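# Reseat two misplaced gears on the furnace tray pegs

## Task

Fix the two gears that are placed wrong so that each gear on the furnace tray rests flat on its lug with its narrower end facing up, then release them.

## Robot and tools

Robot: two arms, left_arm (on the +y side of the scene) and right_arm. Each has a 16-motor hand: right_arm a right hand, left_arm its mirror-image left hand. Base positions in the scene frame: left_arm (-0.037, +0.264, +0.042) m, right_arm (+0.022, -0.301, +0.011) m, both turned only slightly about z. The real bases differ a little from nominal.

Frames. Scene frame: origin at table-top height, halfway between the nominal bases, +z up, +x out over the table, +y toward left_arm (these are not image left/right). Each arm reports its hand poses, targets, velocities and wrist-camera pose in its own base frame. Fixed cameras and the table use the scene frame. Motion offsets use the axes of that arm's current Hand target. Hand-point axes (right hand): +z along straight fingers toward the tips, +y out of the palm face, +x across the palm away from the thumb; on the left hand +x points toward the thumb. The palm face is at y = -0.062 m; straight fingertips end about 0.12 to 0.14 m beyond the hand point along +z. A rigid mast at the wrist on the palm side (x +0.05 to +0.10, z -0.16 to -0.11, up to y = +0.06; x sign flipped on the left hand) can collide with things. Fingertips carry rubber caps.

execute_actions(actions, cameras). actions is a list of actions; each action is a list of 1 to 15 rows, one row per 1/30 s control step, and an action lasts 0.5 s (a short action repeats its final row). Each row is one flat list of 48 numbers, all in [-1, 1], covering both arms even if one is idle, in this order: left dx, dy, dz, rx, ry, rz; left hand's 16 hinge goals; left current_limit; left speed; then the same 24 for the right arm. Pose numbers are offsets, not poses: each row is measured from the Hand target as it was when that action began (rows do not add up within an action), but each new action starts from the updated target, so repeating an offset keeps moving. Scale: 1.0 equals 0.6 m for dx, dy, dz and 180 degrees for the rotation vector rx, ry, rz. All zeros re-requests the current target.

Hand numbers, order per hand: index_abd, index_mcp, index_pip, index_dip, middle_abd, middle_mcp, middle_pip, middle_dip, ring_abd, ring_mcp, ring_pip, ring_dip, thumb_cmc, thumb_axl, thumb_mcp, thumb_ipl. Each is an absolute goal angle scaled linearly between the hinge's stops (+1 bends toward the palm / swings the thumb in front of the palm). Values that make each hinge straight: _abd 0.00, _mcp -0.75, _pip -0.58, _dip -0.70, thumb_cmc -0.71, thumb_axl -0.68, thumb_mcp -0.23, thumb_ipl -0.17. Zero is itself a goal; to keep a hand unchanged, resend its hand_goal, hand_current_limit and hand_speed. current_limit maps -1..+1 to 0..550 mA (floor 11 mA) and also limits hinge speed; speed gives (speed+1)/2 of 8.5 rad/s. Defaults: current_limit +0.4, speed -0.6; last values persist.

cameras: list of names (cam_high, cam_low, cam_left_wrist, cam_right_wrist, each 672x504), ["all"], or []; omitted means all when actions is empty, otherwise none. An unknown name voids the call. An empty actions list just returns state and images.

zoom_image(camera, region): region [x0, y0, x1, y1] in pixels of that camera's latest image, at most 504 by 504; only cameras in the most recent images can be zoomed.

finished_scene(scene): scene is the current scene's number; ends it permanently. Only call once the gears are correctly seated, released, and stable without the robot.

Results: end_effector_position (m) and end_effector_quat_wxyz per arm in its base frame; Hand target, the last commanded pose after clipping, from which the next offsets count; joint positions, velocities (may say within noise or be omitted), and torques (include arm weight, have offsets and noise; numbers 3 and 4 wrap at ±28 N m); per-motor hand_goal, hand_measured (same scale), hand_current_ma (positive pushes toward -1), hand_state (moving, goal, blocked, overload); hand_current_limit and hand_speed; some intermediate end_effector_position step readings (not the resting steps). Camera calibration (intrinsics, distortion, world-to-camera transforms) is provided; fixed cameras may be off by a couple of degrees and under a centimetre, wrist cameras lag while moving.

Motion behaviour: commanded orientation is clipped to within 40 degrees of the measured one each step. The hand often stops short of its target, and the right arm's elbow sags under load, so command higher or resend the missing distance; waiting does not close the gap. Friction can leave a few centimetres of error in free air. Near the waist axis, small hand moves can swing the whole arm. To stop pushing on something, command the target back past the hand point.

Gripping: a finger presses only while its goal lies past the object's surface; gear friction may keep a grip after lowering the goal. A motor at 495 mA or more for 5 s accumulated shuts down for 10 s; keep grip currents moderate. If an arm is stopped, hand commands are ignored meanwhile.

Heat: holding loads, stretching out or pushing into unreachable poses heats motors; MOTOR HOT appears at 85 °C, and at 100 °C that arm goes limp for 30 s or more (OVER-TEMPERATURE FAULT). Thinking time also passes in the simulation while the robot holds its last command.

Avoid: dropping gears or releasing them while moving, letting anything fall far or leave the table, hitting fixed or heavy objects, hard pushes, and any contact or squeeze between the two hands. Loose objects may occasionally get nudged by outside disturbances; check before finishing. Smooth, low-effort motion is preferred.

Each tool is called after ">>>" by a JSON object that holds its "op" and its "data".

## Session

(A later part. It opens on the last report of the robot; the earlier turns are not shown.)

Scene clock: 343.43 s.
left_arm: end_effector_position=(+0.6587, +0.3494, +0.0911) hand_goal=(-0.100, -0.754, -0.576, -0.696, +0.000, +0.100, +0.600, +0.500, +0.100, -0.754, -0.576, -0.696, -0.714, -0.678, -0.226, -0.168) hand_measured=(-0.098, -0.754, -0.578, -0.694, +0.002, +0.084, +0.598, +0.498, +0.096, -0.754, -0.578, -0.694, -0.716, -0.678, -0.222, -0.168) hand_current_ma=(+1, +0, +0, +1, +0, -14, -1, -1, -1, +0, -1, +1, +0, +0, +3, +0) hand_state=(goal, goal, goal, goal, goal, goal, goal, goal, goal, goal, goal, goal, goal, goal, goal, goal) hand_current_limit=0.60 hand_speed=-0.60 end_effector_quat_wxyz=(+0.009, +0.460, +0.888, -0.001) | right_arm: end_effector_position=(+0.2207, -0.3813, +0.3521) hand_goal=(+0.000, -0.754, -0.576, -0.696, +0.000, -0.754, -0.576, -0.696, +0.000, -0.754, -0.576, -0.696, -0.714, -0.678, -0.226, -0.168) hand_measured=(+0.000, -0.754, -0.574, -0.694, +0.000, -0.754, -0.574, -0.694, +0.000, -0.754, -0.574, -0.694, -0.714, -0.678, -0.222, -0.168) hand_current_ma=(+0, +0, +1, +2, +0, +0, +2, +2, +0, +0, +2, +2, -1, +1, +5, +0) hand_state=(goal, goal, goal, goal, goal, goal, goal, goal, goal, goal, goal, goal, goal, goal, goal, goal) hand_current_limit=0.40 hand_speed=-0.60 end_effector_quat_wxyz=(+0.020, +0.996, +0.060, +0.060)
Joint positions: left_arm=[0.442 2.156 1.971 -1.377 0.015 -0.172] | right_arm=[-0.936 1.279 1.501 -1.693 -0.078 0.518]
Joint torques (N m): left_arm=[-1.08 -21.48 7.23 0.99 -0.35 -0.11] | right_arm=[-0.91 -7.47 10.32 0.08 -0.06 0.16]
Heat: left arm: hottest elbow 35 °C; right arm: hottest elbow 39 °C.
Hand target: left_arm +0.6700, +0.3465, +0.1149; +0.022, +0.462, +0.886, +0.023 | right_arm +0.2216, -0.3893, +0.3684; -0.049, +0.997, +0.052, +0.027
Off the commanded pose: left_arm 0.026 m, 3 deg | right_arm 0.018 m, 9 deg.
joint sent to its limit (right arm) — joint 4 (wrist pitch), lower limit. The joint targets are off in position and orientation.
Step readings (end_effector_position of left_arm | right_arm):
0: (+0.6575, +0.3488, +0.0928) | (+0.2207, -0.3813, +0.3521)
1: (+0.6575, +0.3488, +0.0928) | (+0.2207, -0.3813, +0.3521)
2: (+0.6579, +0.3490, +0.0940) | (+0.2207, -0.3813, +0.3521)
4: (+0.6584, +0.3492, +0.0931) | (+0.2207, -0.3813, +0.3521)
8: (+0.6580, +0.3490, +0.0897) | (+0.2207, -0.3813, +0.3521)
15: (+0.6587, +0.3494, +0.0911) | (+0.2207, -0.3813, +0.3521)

>>> {"op": "execute_actions", "data": {"actions": [[[-0.002,0.025,-0.04,-0.016,0,0,-0.1,-0.754,-0.576,-0.696,0,0.1,0.6,0.5,0.1,-0.754,-0.576,-0.696,-0.714,-0.678,-0.226,-0.168,0.6,-0.6,0,0,0,0,0,0,0,-0.754,-0.576,-0.696,0,-0.754,-0.576,-0.696,0,-0.754,-0.576,-0.696,-0.714,-0.678,-0.226,-0.168,0.4,-0.6]]], "cameras": ["cam_left_wrist"]}}

>>> {"op": "zoom_image", "data": {"camera": "cam_left_wrist", "region": [290, 0, 490, 130]}}

Scene clock: 344.53 s.
left_arm: end_effector_position=(+0.6592, +0.3501, +0.0905) hand_goal=(-0.100, -0.754, -0.576, -0.696, +0.000, +0.100, +0.600, +0.500, +0.100, -0.754, -0.576, -0.696, -0.714, -0.678, -0.226, -0.168) hand_measured=(-0.098, -0.754, -0.578, -0.694, +0.002, +0.084, +0.598, +0.498, +0.096, -0.754, -0.578, -0.694, -0.716, -0.678, -0.222, -0.168) hand_current_ma=(+1, +0, +0, +1, +0, -14, -1, -1, -1, +0, -1, +1, +0, +0, +3, +0) hand_state=(goal, goal, goal, goal, goal, goal, goal, goal, goal, goal, goal, goal, goal, goal, goal, goal) hand_current_limit=0.60 hand_speed=-0.60 end_effector_quat_wxyz=(+0.005, +0.461, +0.887, +0.002) | right_arm: end_effector_position=(+0.2207, -0.3813, +0.3521) hand_goal=(+0.000, -0.754, -0.576, -0.696, +0.000, -0.754, -0.576, -0.696, +0.000, -0.754, -0.576, -0.696, -0.714, -0.678, -0.226, -0.168) hand_measured=(+0.000, -0.754, -0.574, -0.694, +0.000, -0.754, -0.574, -0.694, +0.000, -0.754, -0.574, -0.694, -0.714, -0.678, -0.222, -0.168) hand_current_ma=(+0, +0, +1, +2, +0, +0, +2, +2, +0, +0, +2, +2, -1, +1, +5, +0) hand_state=(goal, goal, goal, goal, goal, goal, goal, goal, goal, goal, goal, goal, goal, goal, goal, goal) hand_current_limit=0.40 hand_speed=-0.60 end_effector_quat_wxyz=(+0.020, +0.996, +0.060, +0.060)
Joint positions: left_arm=[0.441 2.157 1.971 -1.374 0.006 -0.172] | right_arm=[-0.936 1.279 1.501 -1.693 -0.078 0.518]
Joint torques (N m): left_arm=[-0.85 -22.18 10.03 1.02 -0.38 -0.13] | right_arm=[-0.85 -7.47 10.36 0.09 -0.05 0.15]
Heat: left arm: hottest elbow 36 °C; right arm: hottest elbow 39 °C.
Hand target: left_arm +0.6816, +0.3536, +0.1397; +0.033, +0.462, +0.885, +0.045 | right_arm +0.2216, -0.3893, +0.3684; -0.049, +0.997, +0.052, +0.027
Off the commanded pose: left_arm 0.054 m, 6 deg | right_arm 0.018 m, 9 deg.
joint sent to its limit (right arm) — joint 4 (wrist pitch), lower limit. The joint targets are off in position and orientation.
Step readings (end_effector_position of left_arm | right_arm):
0: (+0.6587, +0.3494, +0.0911) | (+0.2207, -0.3813, +0.3521)
1: (+0.6587, +0.3494, +0.0911) | (+0.2207, -0.3813, +0.3521)
2: (+0.6591, +0.3486, +0.0900) | (+0.2207, -0.3813, +0.3521)
4: (+0.6592, +0.3492, +0.0903) | (+0.2207, -0.3813, +0.3521)
8: (+0.6593, +0.3499, +0.0905) | (+0.2207, -0.3813, +0.3521)
15: (+0.6592, +0.3501, +0.0905) | (+0.2207, -0.3813, +0.3521)
camera_calibration:
cam_left_wrist: T_world_to_cam=[[-0.0676416, -0.997707, 0.00237228, 0.359356], [-0.669074, 0.0471248, 0.7417, 0.305002], [-0.740111, 0.0485825, -0.670727, 0.653444], [0, 0, 0, 1]] pos_world=[0.711998, 0.312413, 0.21121]
Images, in order (width x height): cam_left_wrist 672x504.

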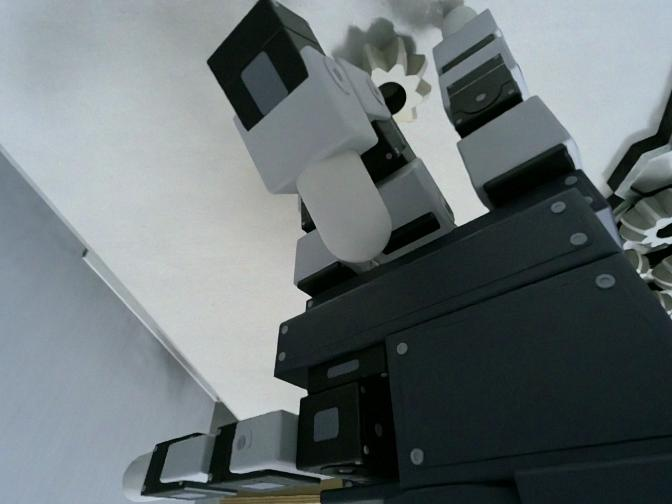

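Scaled by 2.520 from the camera's 672x504 image, which has a finer 960x720 frame.

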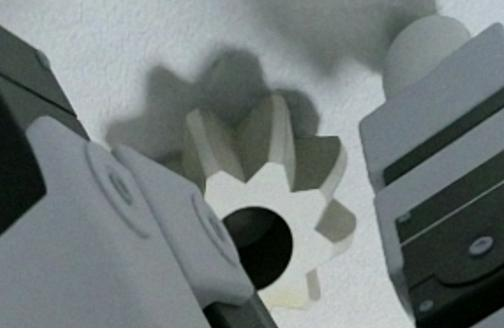

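>>> {"op": "execute_actions", "data": {"actions": [[[-0.009,-0.006,-0.003,0,0,0,-0.1,-0.754,-0.576,-0.696,0,0.1,0.6,0.5,0.1,-0.754,-0.576,-0.696,-0.714,-0.678,-0.226,-0.168,0.6,-0.6,0,0,0,0,0,0,0,-0.754,-0.576,-0.696,0,-0.754,-0.576,-0.696,0,-0.754,-0.576,-0.696,-0.714,-0.678,-0.226,-0.168,0.4,-0.6]]]}}

Scene clock: 346.07 s.
left_arm: end_effector_position=(+0.6649, +0.3392, +0.0928) hand_goal=(-0.100, -0.754, -0.576, -0.696, +0.000, +0.100, +0.600, +0.500, +0.100, -0.754, -0.576, -0.696, -0.714, -0.678, -0.226, -0.168) hand_measured=(-0.098, -0.754, -0.578, -0.694, +0.002, +0.084, +0.598, +0.498, +0.096, -0.754, -0.578, -0.694, -0.716, -0.678, -0.222, -0.168) hand_current_ma=(+1, +0, +0, +1, +0, -14, -1, -1, -1, +0, -1, +1, +0, +0, +3, +0) hand_state=(goal, goal, goal, goal, goal, goal, goal, goal, goal, goal, goal, goal, goal, goal, goal, goal) hand_current_limit=0.60 hand_speed=-0.60 end_effector_quat_wxyz=(+0.006, +0.467, +0.884, +0.003) | right_arm: end_effector_position=(+0.2207, -0.3813, +0.3521) hand_goal=(+0.000, -0.754, -0.576, -0.696, +0.000, -0.754, -0.576, -0.696, +0.000, -0.754, -0.576, -0.696, -0.714, -0.678, -0.226, -0.168) hand_measured=(+0.000, -0.754, -0.574, -0.694, +0.000, -0.754, -0.574, -0.694, +0.000, -0.754, -0.574, -0.694, -0.714, -0.678, -0.222, -0.168) hand_current_ma=(+0, +0, +1, +2, +0, +0, +2, +2, +0, +0, +2, +2, -1, +1, +5, +0) hand_state=(goal, goal, goal, goal, goal, goal, goal, goal, goal, goal, goal, goal, goal, goal, goal, goal) hand_current_limit=0.40 hand_speed=-0.60 end_effector_quat_wxyz=(+0.020, +0.996, +0.060, +0.060)
Joint positions: left_arm=[0.424 2.154 1.971 -1.374 0.006 -0.175] | right_arm=[-0.936 1.279 1.501 -1.693 -0.078 0.518]
Joint torques (N m): left_arm=[-1.2 -22.65 9.39 1.05 -0.38 -0.13] | right_arm=[-0.91 -7.53 10.32 0.06 -0.06 0.15]
Heat: left arm: hottest elbow 36 °C; right arm: hottest elbow 39 °C.
Hand target: left_arm +0.6815, +0.3471, +0.1412; +0.033, +0.462, +0.885, +0.045 | right_arm +0.2216, -0.3893, +0.3684; -0.049, +0.997, +0.052, +0.027
Off the commanded pose: left_arm 0.052 m, 6 deg | right_arm 0.018 m, 9 deg.
joint sent to its limit (right arm) — joint 4 (wrist pitch), lower limit. The joint targets are off in position and orientation.
Step readings (end_effector_position of left_arm | right_arm):
0: (+0.6592, +0.3501, +0.0905) | (+0.2207, -0.3813, +0.3521)
1: (+0.6592, +0.3501, +0.0905) | (+0.2207, -0.3813, +0.3521)
2: (+0.6592, +0.3501, +0.0905) | (+0.2207, -0.3813, +0.3521)
4: (+0.6592, +0.3501, +0.0905) | (+0.2207, -0.3813, +0.3521)
8: (+0.6602, +0.3482, +0.0917) | (+0.2207, -0.3813, +0.3521)
15: (+0.6624, +0.3442, +0.0928) | (+0.2207, -0.3813, +0.3521)

>>> {"op": "execute_actions", "data": {"actions": [[[0.016,0,0,0,0,0,-0.1,-0.754,-0.576,-0.696,0,0.1,0.6,0.5,0.1,-0.754,-0.576,-0.696,-0.714,-0.678,-0.226,-0.168,0.6,-0.6,0,0,0,0,0,0,0,-0.754,-0.576,-0.696,0,-0.754,-0.576,-0.696,0,-0.754,-0.576,-0.696,-0.714,-0.678,-0.226,-0.168,0.4,-0.6]]]}}

Scene clock: 347.20 s.
left_arm: end_effector_position=(+0.6661, +0.3397, +0.0965) hand_goal=(-0.100, -0.754, -0.576, -0.696, +0.000, +0.100, +0.600, +0.500, +0.100, -0.754, -0.576, -0.696, -0.714, -0.678, -0.226, -0.168) hand_measured=(-0.098, -0.754, -0.578, -0.694, +0.002, +0.084, +0.598, +0.498, +0.096, -0.754, -0.578, -0.694, -0.716, -0.678, -0.222, -0.168) hand_current_ma=(+1, +0, +0, +1, +0, -14, -1, -1, -1, +0, -1, +1, +0, +0, +3, +0) hand_state=(goal, goal, goal, goal, goal, goal, goal, goal, goal, goal, goal, goal, goal, goal, goal, goal) hand_current_limit=0.60 hand_speed=-0.60 end_effector_quat_wxyz=(+0.009, +0.467, +0.884, +0.007) | right_arm: end_effector_position=(+0.2207, -0.3813, +0.3521) hand_goal=(+0.000, -0.754, -0.576, -0.696, +0.000, -0.754, -0.576, -0.696, +0.000, -0.754, -0.576, -0.696, -0.714, -0.678, -0.226, -0.168) hand_measured=(+0.000, -0.754, -0.574, -0.694, +0.000, -0.754, -0.574, -0.694, +0.000, -0.754, -0.574, -0.694, -0.714, -0.678, -0.222, -0.168) hand_current_ma=(+0, +0, +1, +2, +0, +0, +2, +2, +0, +0, +2, +2, -1, +1, +5, +0) hand_state=(goal, goal, goal, goal, goal, goal, goal, goal, goal, goal, goal, goal, goal, goal, goal, goal) hand_current_limit=0.40 hand_speed=-0.60 end_effector_quat_wxyz=(+0.020, +0.996, +0.060, +0.060)
Joint positions: left_arm=[0.424 2.149 1.971 -1.37 0.006 -0.175] | right_arm=[-0.936 1.279 1.501 -1.693 -0.078 0.518]
Joint torques (N m): left_arm=[-0.09 -22.3 8.83 1.1 -0.34 0.01] | right_arm=[-0.91 -7.53 10.3 0.09 -0.06 0.15]
Heat: left arm: hottest elbow 36 °C; right arm: hottest elbow 39 °C.
Hand target: left_arm +0.6761, +0.3549, +0.1411; +0.033, +0.462, +0.885, +0.045 | right_arm +0.2216, -0.3893, +0.3684; -0.049, +0.997, +0.052, +0.027
Off the commanded pose: left_arm 0.048 m, 5 deg | right_arm 0.018 m, 9 deg.
joint sent to its limit (right arm) — joint 4 (wrist pitch), lower limit. The joint targets are off in position and orientation.
Step readings (end_effector_position of left_arm | right_arm):
0: (+0.6649, +0.3392, +0.0928) | (+0.2207, -0.3813, +0.3521)
1: (+0.6649, +0.3392, +0.0928) | (+0.2207, -0.3813, +0.3521)
2: (+0.6652, +0.3393, +0.0929) | (+0.2207, -0.3813, +0.3521)
4: (+0.6656, +0.3395, +0.0941) | (+0.2207, -0.3813, +0.3521)
8: (+0.6660, +0.3397, +0.0954) | (+0.2207, -0.3813, +0.3521)
15: (+0.6661, +0.3397, +0.0965) | (+0.2207, -0.3813, +0.3521)

>>> {"op": "execute_actions", "data": {"actions": [[[0.008,0,0.008,0,0,0,-0.1,-0.754,-0.576,-0.696,0,0.1,0.6,0.5,0.1,-0.754,-0.576,-0.696,-0.714,-0.678,-0.226,-0.168,0.6,-0.6,0,0,0,0,0,0,0,-0.754,-0.576,-0.696,0,-0.754,-0.576,-0.696,0,-0.754,-0.576,-0.696,-0.714,-0.678,-0.226,-0.168,0.4,-0.6]]]}}

Scene clock: 348.60 s.
left_arm: end_effector_position=(+0.6651, +0.3481, +0.0975) hand_goal=(-0.100, -0.754, -0.576, -0.696, +0.000, +0.100, +0.600, +0.500, +0.100, -0.754, -0.576, -0.696, -0.714, -0.678, -0.226, -0.168) hand_measured=(-0.098, -0.754, -0.578, -0.694, +0.002, +0.084, +0.598, +0.498, +0.096, -0.754, -0.578, -0.694, -0.716, -0.678, -0.222, -0.168) hand_current_ma=(+1, +0, +0, +1, +0, -14, -1, -1, -1, +0, -1, +1, +0, +0, +3, +0) hand_state=(goal, goal, goal, goal, goal, goal, goal, goal, goal, goal, goal, goal, goal, goal, goal, goal) hand_current_limit=0.60 hand_speed=-0.60 end_effector_quat_wxyz=(+0.013, +0.462, +0.887, +0.012) | right_arm: end_effector_position=(+0.2207, -0.3813, +0.3521) hand_goal=(+0.000, -0.754, -0.576, -0.696, +0.000, -0.754, -0.576, -0.696, +0.000, -0.754, -0.576, -0.696, -0.714, -0.678, -0.226, -0.168) hand_measured=(+0.000, -0.754, -0.574, -0.694, +0.000, -0.754, -0.574, -0.694, +0.000, -0.754, -0.574, -0.694, -0.714, -0.678, -0.222, -0.168) hand_current_ma=(+0, +0, +1, +2, +0, +0, +2, +2, +0, +0, +2, +2, -1, +1, +5, +0) hand_state=(goal, goal, goal, goal, goal, goal, goal, goal, goal, goal, goal, goal, goal, goal, goal, goal) hand_current_limit=0.40 hand_speed=-0.60 end_effector_quat_wxyz=(+0.020, +0.996, +0.060, +0.060)
Joint positions: left_arm=[0.435 2.149 1.971 -1.357 0.006 -0.175] | right_arm=[-0.936 1.279 1.501 -1.693 -0.078 0.518]
Joint torques (N m): left_arm=[0.09 -22.01 8.17 0.96 -0.35 0.01] | right_arm=[-0.85 -7.59 10.33 0.08 -0.05 0.15]
Heat: left arm: hottest elbow 36 °C; right arm: hottest elbow 39 °C.
Hand target: left_arm +0.6738, +0.3591, +0.1362; +0.033, +0.462, +0.885, +0.045 | right_arm +0.2216, -0.3893, +0.3684; -0.049, +0.997, +0.052, +0.027
Off the commanded pose: left_arm 0.041 m, 4 deg | right_arm 0.018 m, 9 deg.
joint sent to its limit (right arm) — joint 4 (wrist pitch), lower limit. The joint targets are off in position and orientation.
Step readings (end_effector_position of left_arm | right_arm):
0: (+0.6661, +0.3397, +0.0965) | (+0.2207, -0.3813, +0.3521)
1: (+0.6661, +0.3397, +0.0965) | (+0.2207, -0.3813, +0.3521)
2: (+0.6664, +0.3399, +0.0966) | (+0.2207, -0.3813, +0.3521)
4: (+0.6671, +0.3402, +0.0969) | (+0.2207, -0.3813, +0.3521)
8: (+0.6680, +0.3418, +0.0974) | (+0.2207, -0.3813, +0.3521)
15: (+0.6667, +0.3450, +0.0975) | (+0.2207, -0.3813, +0.3521)

>>> {"op": "execute_actions", "data": {"actions": [[[0,-0.01,0.01,0.006,0,0,-0.1,-0.754,-0.576,-0.696,0,0.1,0.6,0.5,0.1,-0.754,-0.576,-0.696,-0.714,-0.678,-0.226,-0.168,0.6,-0.6,0,0,0,0,0,0,0,-0.754,-0.576,-0.696,0,-0.754,-0.576,-0.696,0,-0.754,-0.576,-0.696,-0.714,-0.678,-0.226,-0.168,0.4,-0.6]]], "cameras": ["cam_left_wrist"]}}

>>> {"op": "zoom_image", "data": {"camera": "cam_left_wrist", "region": [290, 0, 490, 130]}}

Scene clock: 349.63 s.
left_arm: end_effector_position=(+0.6651, +0.3481, +0.0975) hand_goal=(-0.100, -0.754, -0.576, -0.696, +0.000, +0.100, +0.600, +0.500, +0.100, -0.754, -0.576, -0.696, -0.714, -0.678, -0.226, -0.168) hand_measured=(-0.098, -0.754, -0.578, -0.694, +0.002, +0.084, +0.598, +0.498, +0.096, -0.754, -0.578, -0.694, -0.716, -0.678, -0.222, -0.168) hand_current_ma=(+1, +0, +0, +1, +0, -14, -1, -1, -1, +0, -1, +1, +0, +0, +3, +0) hand_state=(goal, goal, goal, goal, goal, goal, goal, goal, goal, goal, goal, goal, goal, goal, goal, goal) hand_current_limit=0.60 hand_speed=-0.60 end_effector_quat_wxyz=(+0.013, +0.462, +0.887, +0.012) | right_arm: end_effector_position=(+0.2207, -0.3813, +0.3521) hand_goal=(+0.000, -0.754, -0.576, -0.696, +0.000, -0.754, -0.576, -0.696, +0.000, -0.754, -0.576, -0.696, -0.714, -0.678, -0.226, -0.168) hand_measured=(+0.000, -0.754, -0.574, -0.694, +0.000, -0.754, -0.574, -0.694, +0.000, -0.754, -0.574, -0.694, -0.714, -0.678, -0.222, -0.168) hand_current_ma=(+0, +0, +1, +2, +0, +0, +2, +2, +0, +0, +2, +2, -1, +1, +5, +0) hand_state=(goal, goal, goal, goal, goal, goal, goal, goal, goal, goal, goal, goal, goal, goal, goal, goal) hand_current_limit=0.40 hand_speed=-0.60 end_effector_quat_wxyz=(+0.020, +0.996, +0.060, +0.060)
Joint positions: left_arm=[0.435 2.149 1.971 -1.357 0.006 -0.175] | right_arm=[-0.936 1.279 1.501 -1.693 -0.078 0.518]
Joint torques (N m): left_arm=[0.26 -22.24 7.35 0.77 -0.2 0] | right_arm=[-0.79 -7.47 10.33 0.12 -0.06 0.15]
Heat: left arm: hottest elbow 36 °C; right arm: hottest elbow 39 °C.
Hand target: left_arm +0.6695, +0.3560, +0.1296; +0.029, +0.462, +0.886, +0.037 | right_arm +0.2216, -0.3893, +0.3684; -0.049, +0.997, +0.052, +0.027
Off the commanded pose: left_arm 0.033 m, 3 deg | right_arm 0.018 m, 9 deg.
joint sent to its limit (right arm) — joint 4 (wrist pitch), lower limit. The joint targets are off in position and orientation.
Step readings (end_effector_position of left_arm | right_arm):
0: (+0.6651, +0.3481, +0.0975) | (+0.2207, -0.3813, +0.3521)
1: (+0.6651, +0.3481, +0.0975) | (+0.2207, -0.3813, +0.3521)
2: (+0.6651, +0.3481, +0.0975) | (+0.2207, -0.3813, +0.3521)
4: (+0.6651, +0.3481, +0.0975) | (+0.2207, -0.3813, +0.3521)
8: (+0.6651, +0.3481, +0.0975) | (+0.2207, -0.3813, +0.3521)
15: (+0.6651, +0.3481, +0.0975) | (+0.2207, -0.3813, +0.3521)
camera_calibration:
cam_left_wrist: T_world_to_cam=[[-0.0705816, -0.99746, -0.00953368, 0.360807], [-0.685274, 0.0415412, 0.7271, 0.318079], [-0.724857, 0.057853, -0.686465, 0.65073], [0, 0, 0, 1]] pos_world=[0.715124, 0.309031, 0.218868]
Images, in order (width x height): cam_left_wrist 672x504.

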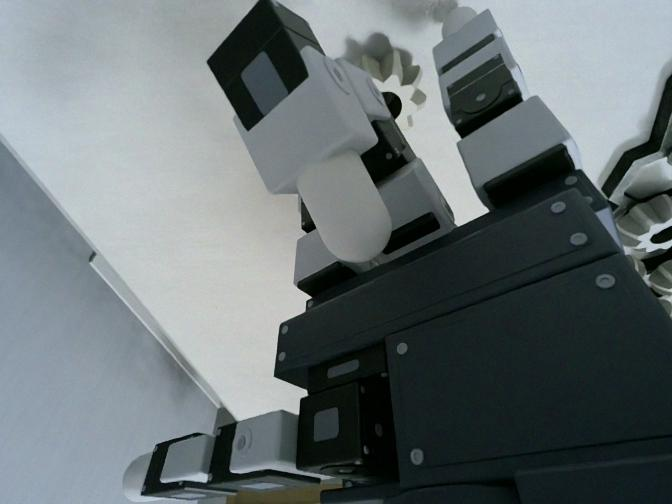

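Scaled by 2.520 from the camera's 672x504 image, which has a finer 960x720 frame.

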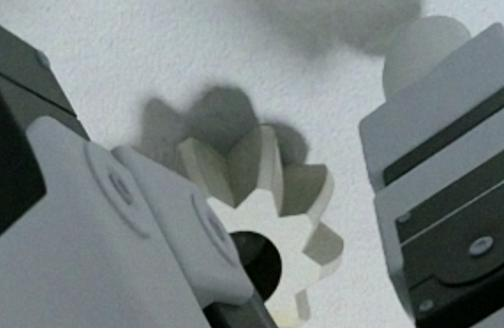

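>>> {"op": "execute_actions", "data": {"actions": [[[0.002,-0.012,0.012,0.004,0,0,-0.1,-0.754,-0.576,-0.696,0,0.1,0.6,0.5,0.1,-0.754,-0.576,-0.696,-0.714,-0.678,-0.226,-0.168,0.6,-0.6,0,0,0,0,0,0,0,-0.754,-0.576,-0.696,0,-0.754,-0.576,-0.696,0,-0.754,-0.576,-0.696,-0.714,-0.678,-0.226,-0.168,0.4,-0.6]]]}}

Scene clock: 350.70 s.
left_arm: end_effector_position=(+0.6589, +0.3414, +0.0903) hand_goal=(-0.100, -0.754, -0.576, -0.696, +0.000, +0.100, +0.600, +0.500, +0.100, -0.754, -0.576, -0.696, -0.714, -0.678, -0.226, -0.168) hand_measured=(-0.098, -0.750, -0.576, -0.694, +0.002, +0.084, +0.598, +0.498, +0.096, -0.754, -0.578, -0.694, -0.716, -0.678, -0.222, -0.168) hand_current_ma=(+1, +1, +0, +1, +0, -14, -1, -1, -1, +0, -1, +1, +0, +0, +3, +0) hand_state=(goal, goal, goal, goal, goal, goal, goal, goal, goal, goal, goal, goal, goal, goal, goal, goal) hand_current_limit=0.60 hand_speed=-0.60 end_effector_quat_wxyz=(+0.007, +0.464, +0.886, +0.005) | right_arm: end_effector_position=(+0.2207, -0.3813, +0.3521) hand_goal=(+0.000, -0.754, -0.576, -0.696, +0.000, -0.754, -0.576, -0.696, +0.000, -0.754, -0.576, -0.696, -0.714, -0.678, -0.226, -0.168) hand_measured=(+0.000, -0.754, -0.574, -0.694, +0.000, -0.754, -0.574, -0.694, +0.000, -0.754, -0.574, -0.694, -0.714, -0.678, -0.222, -0.168) hand_current_ma=(+0, +0, +1, +2, +0, +0, +2, +2, +0, +0, +2, +2, -1, +1, +5, +0) hand_state=(goal, goal, goal, goal, goal, goal, goal, goal, goal, goal, goal, goal, goal, goal, goal, goal) hand_current_limit=0.40 hand_speed=-0.60 end_effector_quat_wxyz=(+0.020, +0.996, +0.060, +0.060)
Joint positions: left_arm=[0.43 2.14 1.94 -1.354 0.006 -0.175] | right_arm=[-0.936 1.279 1.501 -1.693 -0.078 0.518]
Joint torques (N m): left_arm=[0.26 -21.89 7.27 1.01 -0.16 0.01] | right_arm=[-0.79 -7.59 10.33 0.1 -0.06 0.15]
Heat: left arm: hottest elbow 36 °C; right arm: hottest elbow 39 °C.
Hand target: left_arm +0.6636, +0.3531, +0.1217; +0.026, +0.462, +0.886, +0.031 | right_arm +0.2216, -0.3893, +0.3684; -0.049, +0.997, +0.052, +0.027
Off the commanded pose: left_arm 0.034 m, 4 deg | right_arm 0.018 m, 9 deg.
joint sent to its limit (right arm) — joint 4 (wrist pitch), lower limit. The joint targets are off in position and orientation.
Step readings (end_effector_position of left_arm | right_arm):
0: (+0.6651, +0.3481, +0.0975) | (+0.2207, -0.3813, +0.3521)
1: (+0.6651, +0.3481, +0.0975) | (+0.2207, -0.3813, +0.3521)
2: (+0.6643, +0.3477, +0.0972) | (+0.2207, -0.3813, +0.3521)
4: (+0.6622, +0.3467, +0.0948) | (+0.2207, -0.3813, +0.3521)
8: (+0.6587, +0.3442, +0.0907) | (+0.2207, -0.3813, +0.3521)
15: (+0.6588, +0.3426, +0.0910) | (+0.2207, -0.3813, +0.3521)

>>> {"op": "execute_actions", "data": {"actions": [[[0,0,0,0,0,0,-0.1,-0.754,-0.576,-0.696,0,0.1,0.6,0.5,0.1,-0.754,-0.576,-0.696,-0.714,-0.678,-0.226,-0.168,0.6,-0.6,0,0,0,0,0,0,0,-0.754,-0.576,-0.696,0,-0.754,-0.576,-0.696,0,-0.754,-0.576,-0.696,-0.714,-0.678,-0.226,-0.168,0.4,-0.6]]], "cameras": ["cam_left_wrist"]}}

>>> {"op": "zoom_image", "data": {"camera": "cam_left_wrist", "region": [290, 0, 490, 130]}}

Scene clock: 351.67 s.
left_arm: end_effector_position=(+0.6589, +0.3414, +0.0903) hand_goal=(-0.100, -0.754, -0.576, -0.696, +0.000, +0.100, +0.600, +0.500, +0.100, -0.754, -0.576, -0.696, -0.714, -0.678, -0.226, -0.168) hand_measured=(-0.098, -0.750, -0.576, -0.694, +0.002, +0.084, +0.598, +0.498, +0.096, -0.754, -0.578, -0.694, -0.716, -0.678, -0.222, -0.168) hand_current_ma=(+1, +1, +0, +1, +0, -14, -1, -1, -1, +0, -1, +1, +0, +0, +3, +0) hand_state=(goal, goal, goal, goal, goal, goal, goal, goal, goal, goal, goal, goal, goal, goal, goal, goal) hand_current_limit=0.60 hand_speed=-0.60 end_effector_quat_wxyz=(+0.007, +0.464, +0.886, +0.005) | right_arm: end_effector_position=(+0.2207, -0.3813, +0.3521) hand_goal=(+0.000, -0.754, -0.576, -0.696, +0.000, -0.754, -0.576, -0.696, +0.000, -0.754, -0.576, -0.696, -0.714, -0.678, -0.226, -0.168) hand_measured=(+0.000, -0.754, -0.574, -0.694, +0.000, -0.754, -0.574, -0.694, +0.000, -0.754, -0.574, -0.694, -0.714, -0.678, -0.222, -0.168) hand_current_ma=(+0, +0, +1, +2, +0, +0, +2, +2, +0, +0, +2, +2, -1, +1, +5, +0) hand_state=(goal, goal, goal, goal, goal, goal, goal, goal, goal, goal, goal, goal, goal, goal, goal, goal) hand_current_limit=0.40 hand_speed=-0.60 end_effector_quat_wxyz=(+0.020, +0.996, +0.060, +0.060)
Joint positions: left_arm=[0.43 2.14 1.94 -1.354 0.006 -0.175] | right_arm=[-0.936 1.279 1.501 -1.693 -0.078 0.518]
Joint torques (N m): left_arm=[0.38 -21.89 7.12 1.01 -0.16 0.02] | right_arm=[-0.91 -7.53 10.35 0.12 -0.06 0.15]
Heat: left arm: hottest elbow 36 °C; right arm: hottest elbow 39 °C.
Hand target: left_arm +0.6636, +0.3531, +0.1217; +0.026, +0.462, +0.886, +0.031 | right_arm +0.2216, -0.3893, +0.3684; -0.049, +0.997, +0.052, +0.027
Off the commanded pose: left_arm 0.034 m, 4 deg | right_arm 0.018 m, 9 deg.
joint sent to its limit (right arm) — joint 4 (wrist pitch), lower limit. The joint targets are off in position and orientation.
Step readings (end_effector_position of left_arm | right_arm):
0: (+0.6589, +0.3414, +0.0903) | (+0.2207, -0.3813, +0.3521)
1: (+0.6589, +0.3414, +0.0903) | (+0.2207, -0.3813, +0.3521)
2: (+0.6589, +0.3414, +0.0903) | (+0.2207, -0.3813, +0.3521)
4: (+0.6589, +0.3414, +0.0903) | (+0.2207, -0.3813, +0.3521)
8: (+0.6589, +0.3414, +0.0903) | (+0.2207, -0.3813, +0.3521)
15: (+0.6589, +0.3414, +0.0903) | (+0.2207, -0.3813, +0.3521)
camera_calibration:
cam_left_wrist: T_world_to_cam=[[-0.0753238, -0.997159, -0.000678889, 0.355851], [-0.672843, 0.050323, 0.738072, 0.307142], [-0.735941, 0.0560512, -0.674722, 0.648491], [0, 0, 0, 1]] pos_world=[0.710713, 0.303035, 0.211099]
Images, in order (width x height): cam_left_wrist 672x504.

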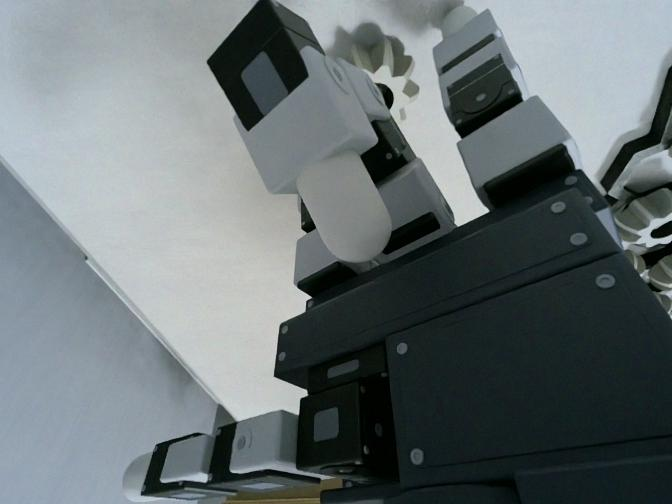

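Scaled by 2.520 from the camera's 672x504 image, which has a finer 960x720 frame.

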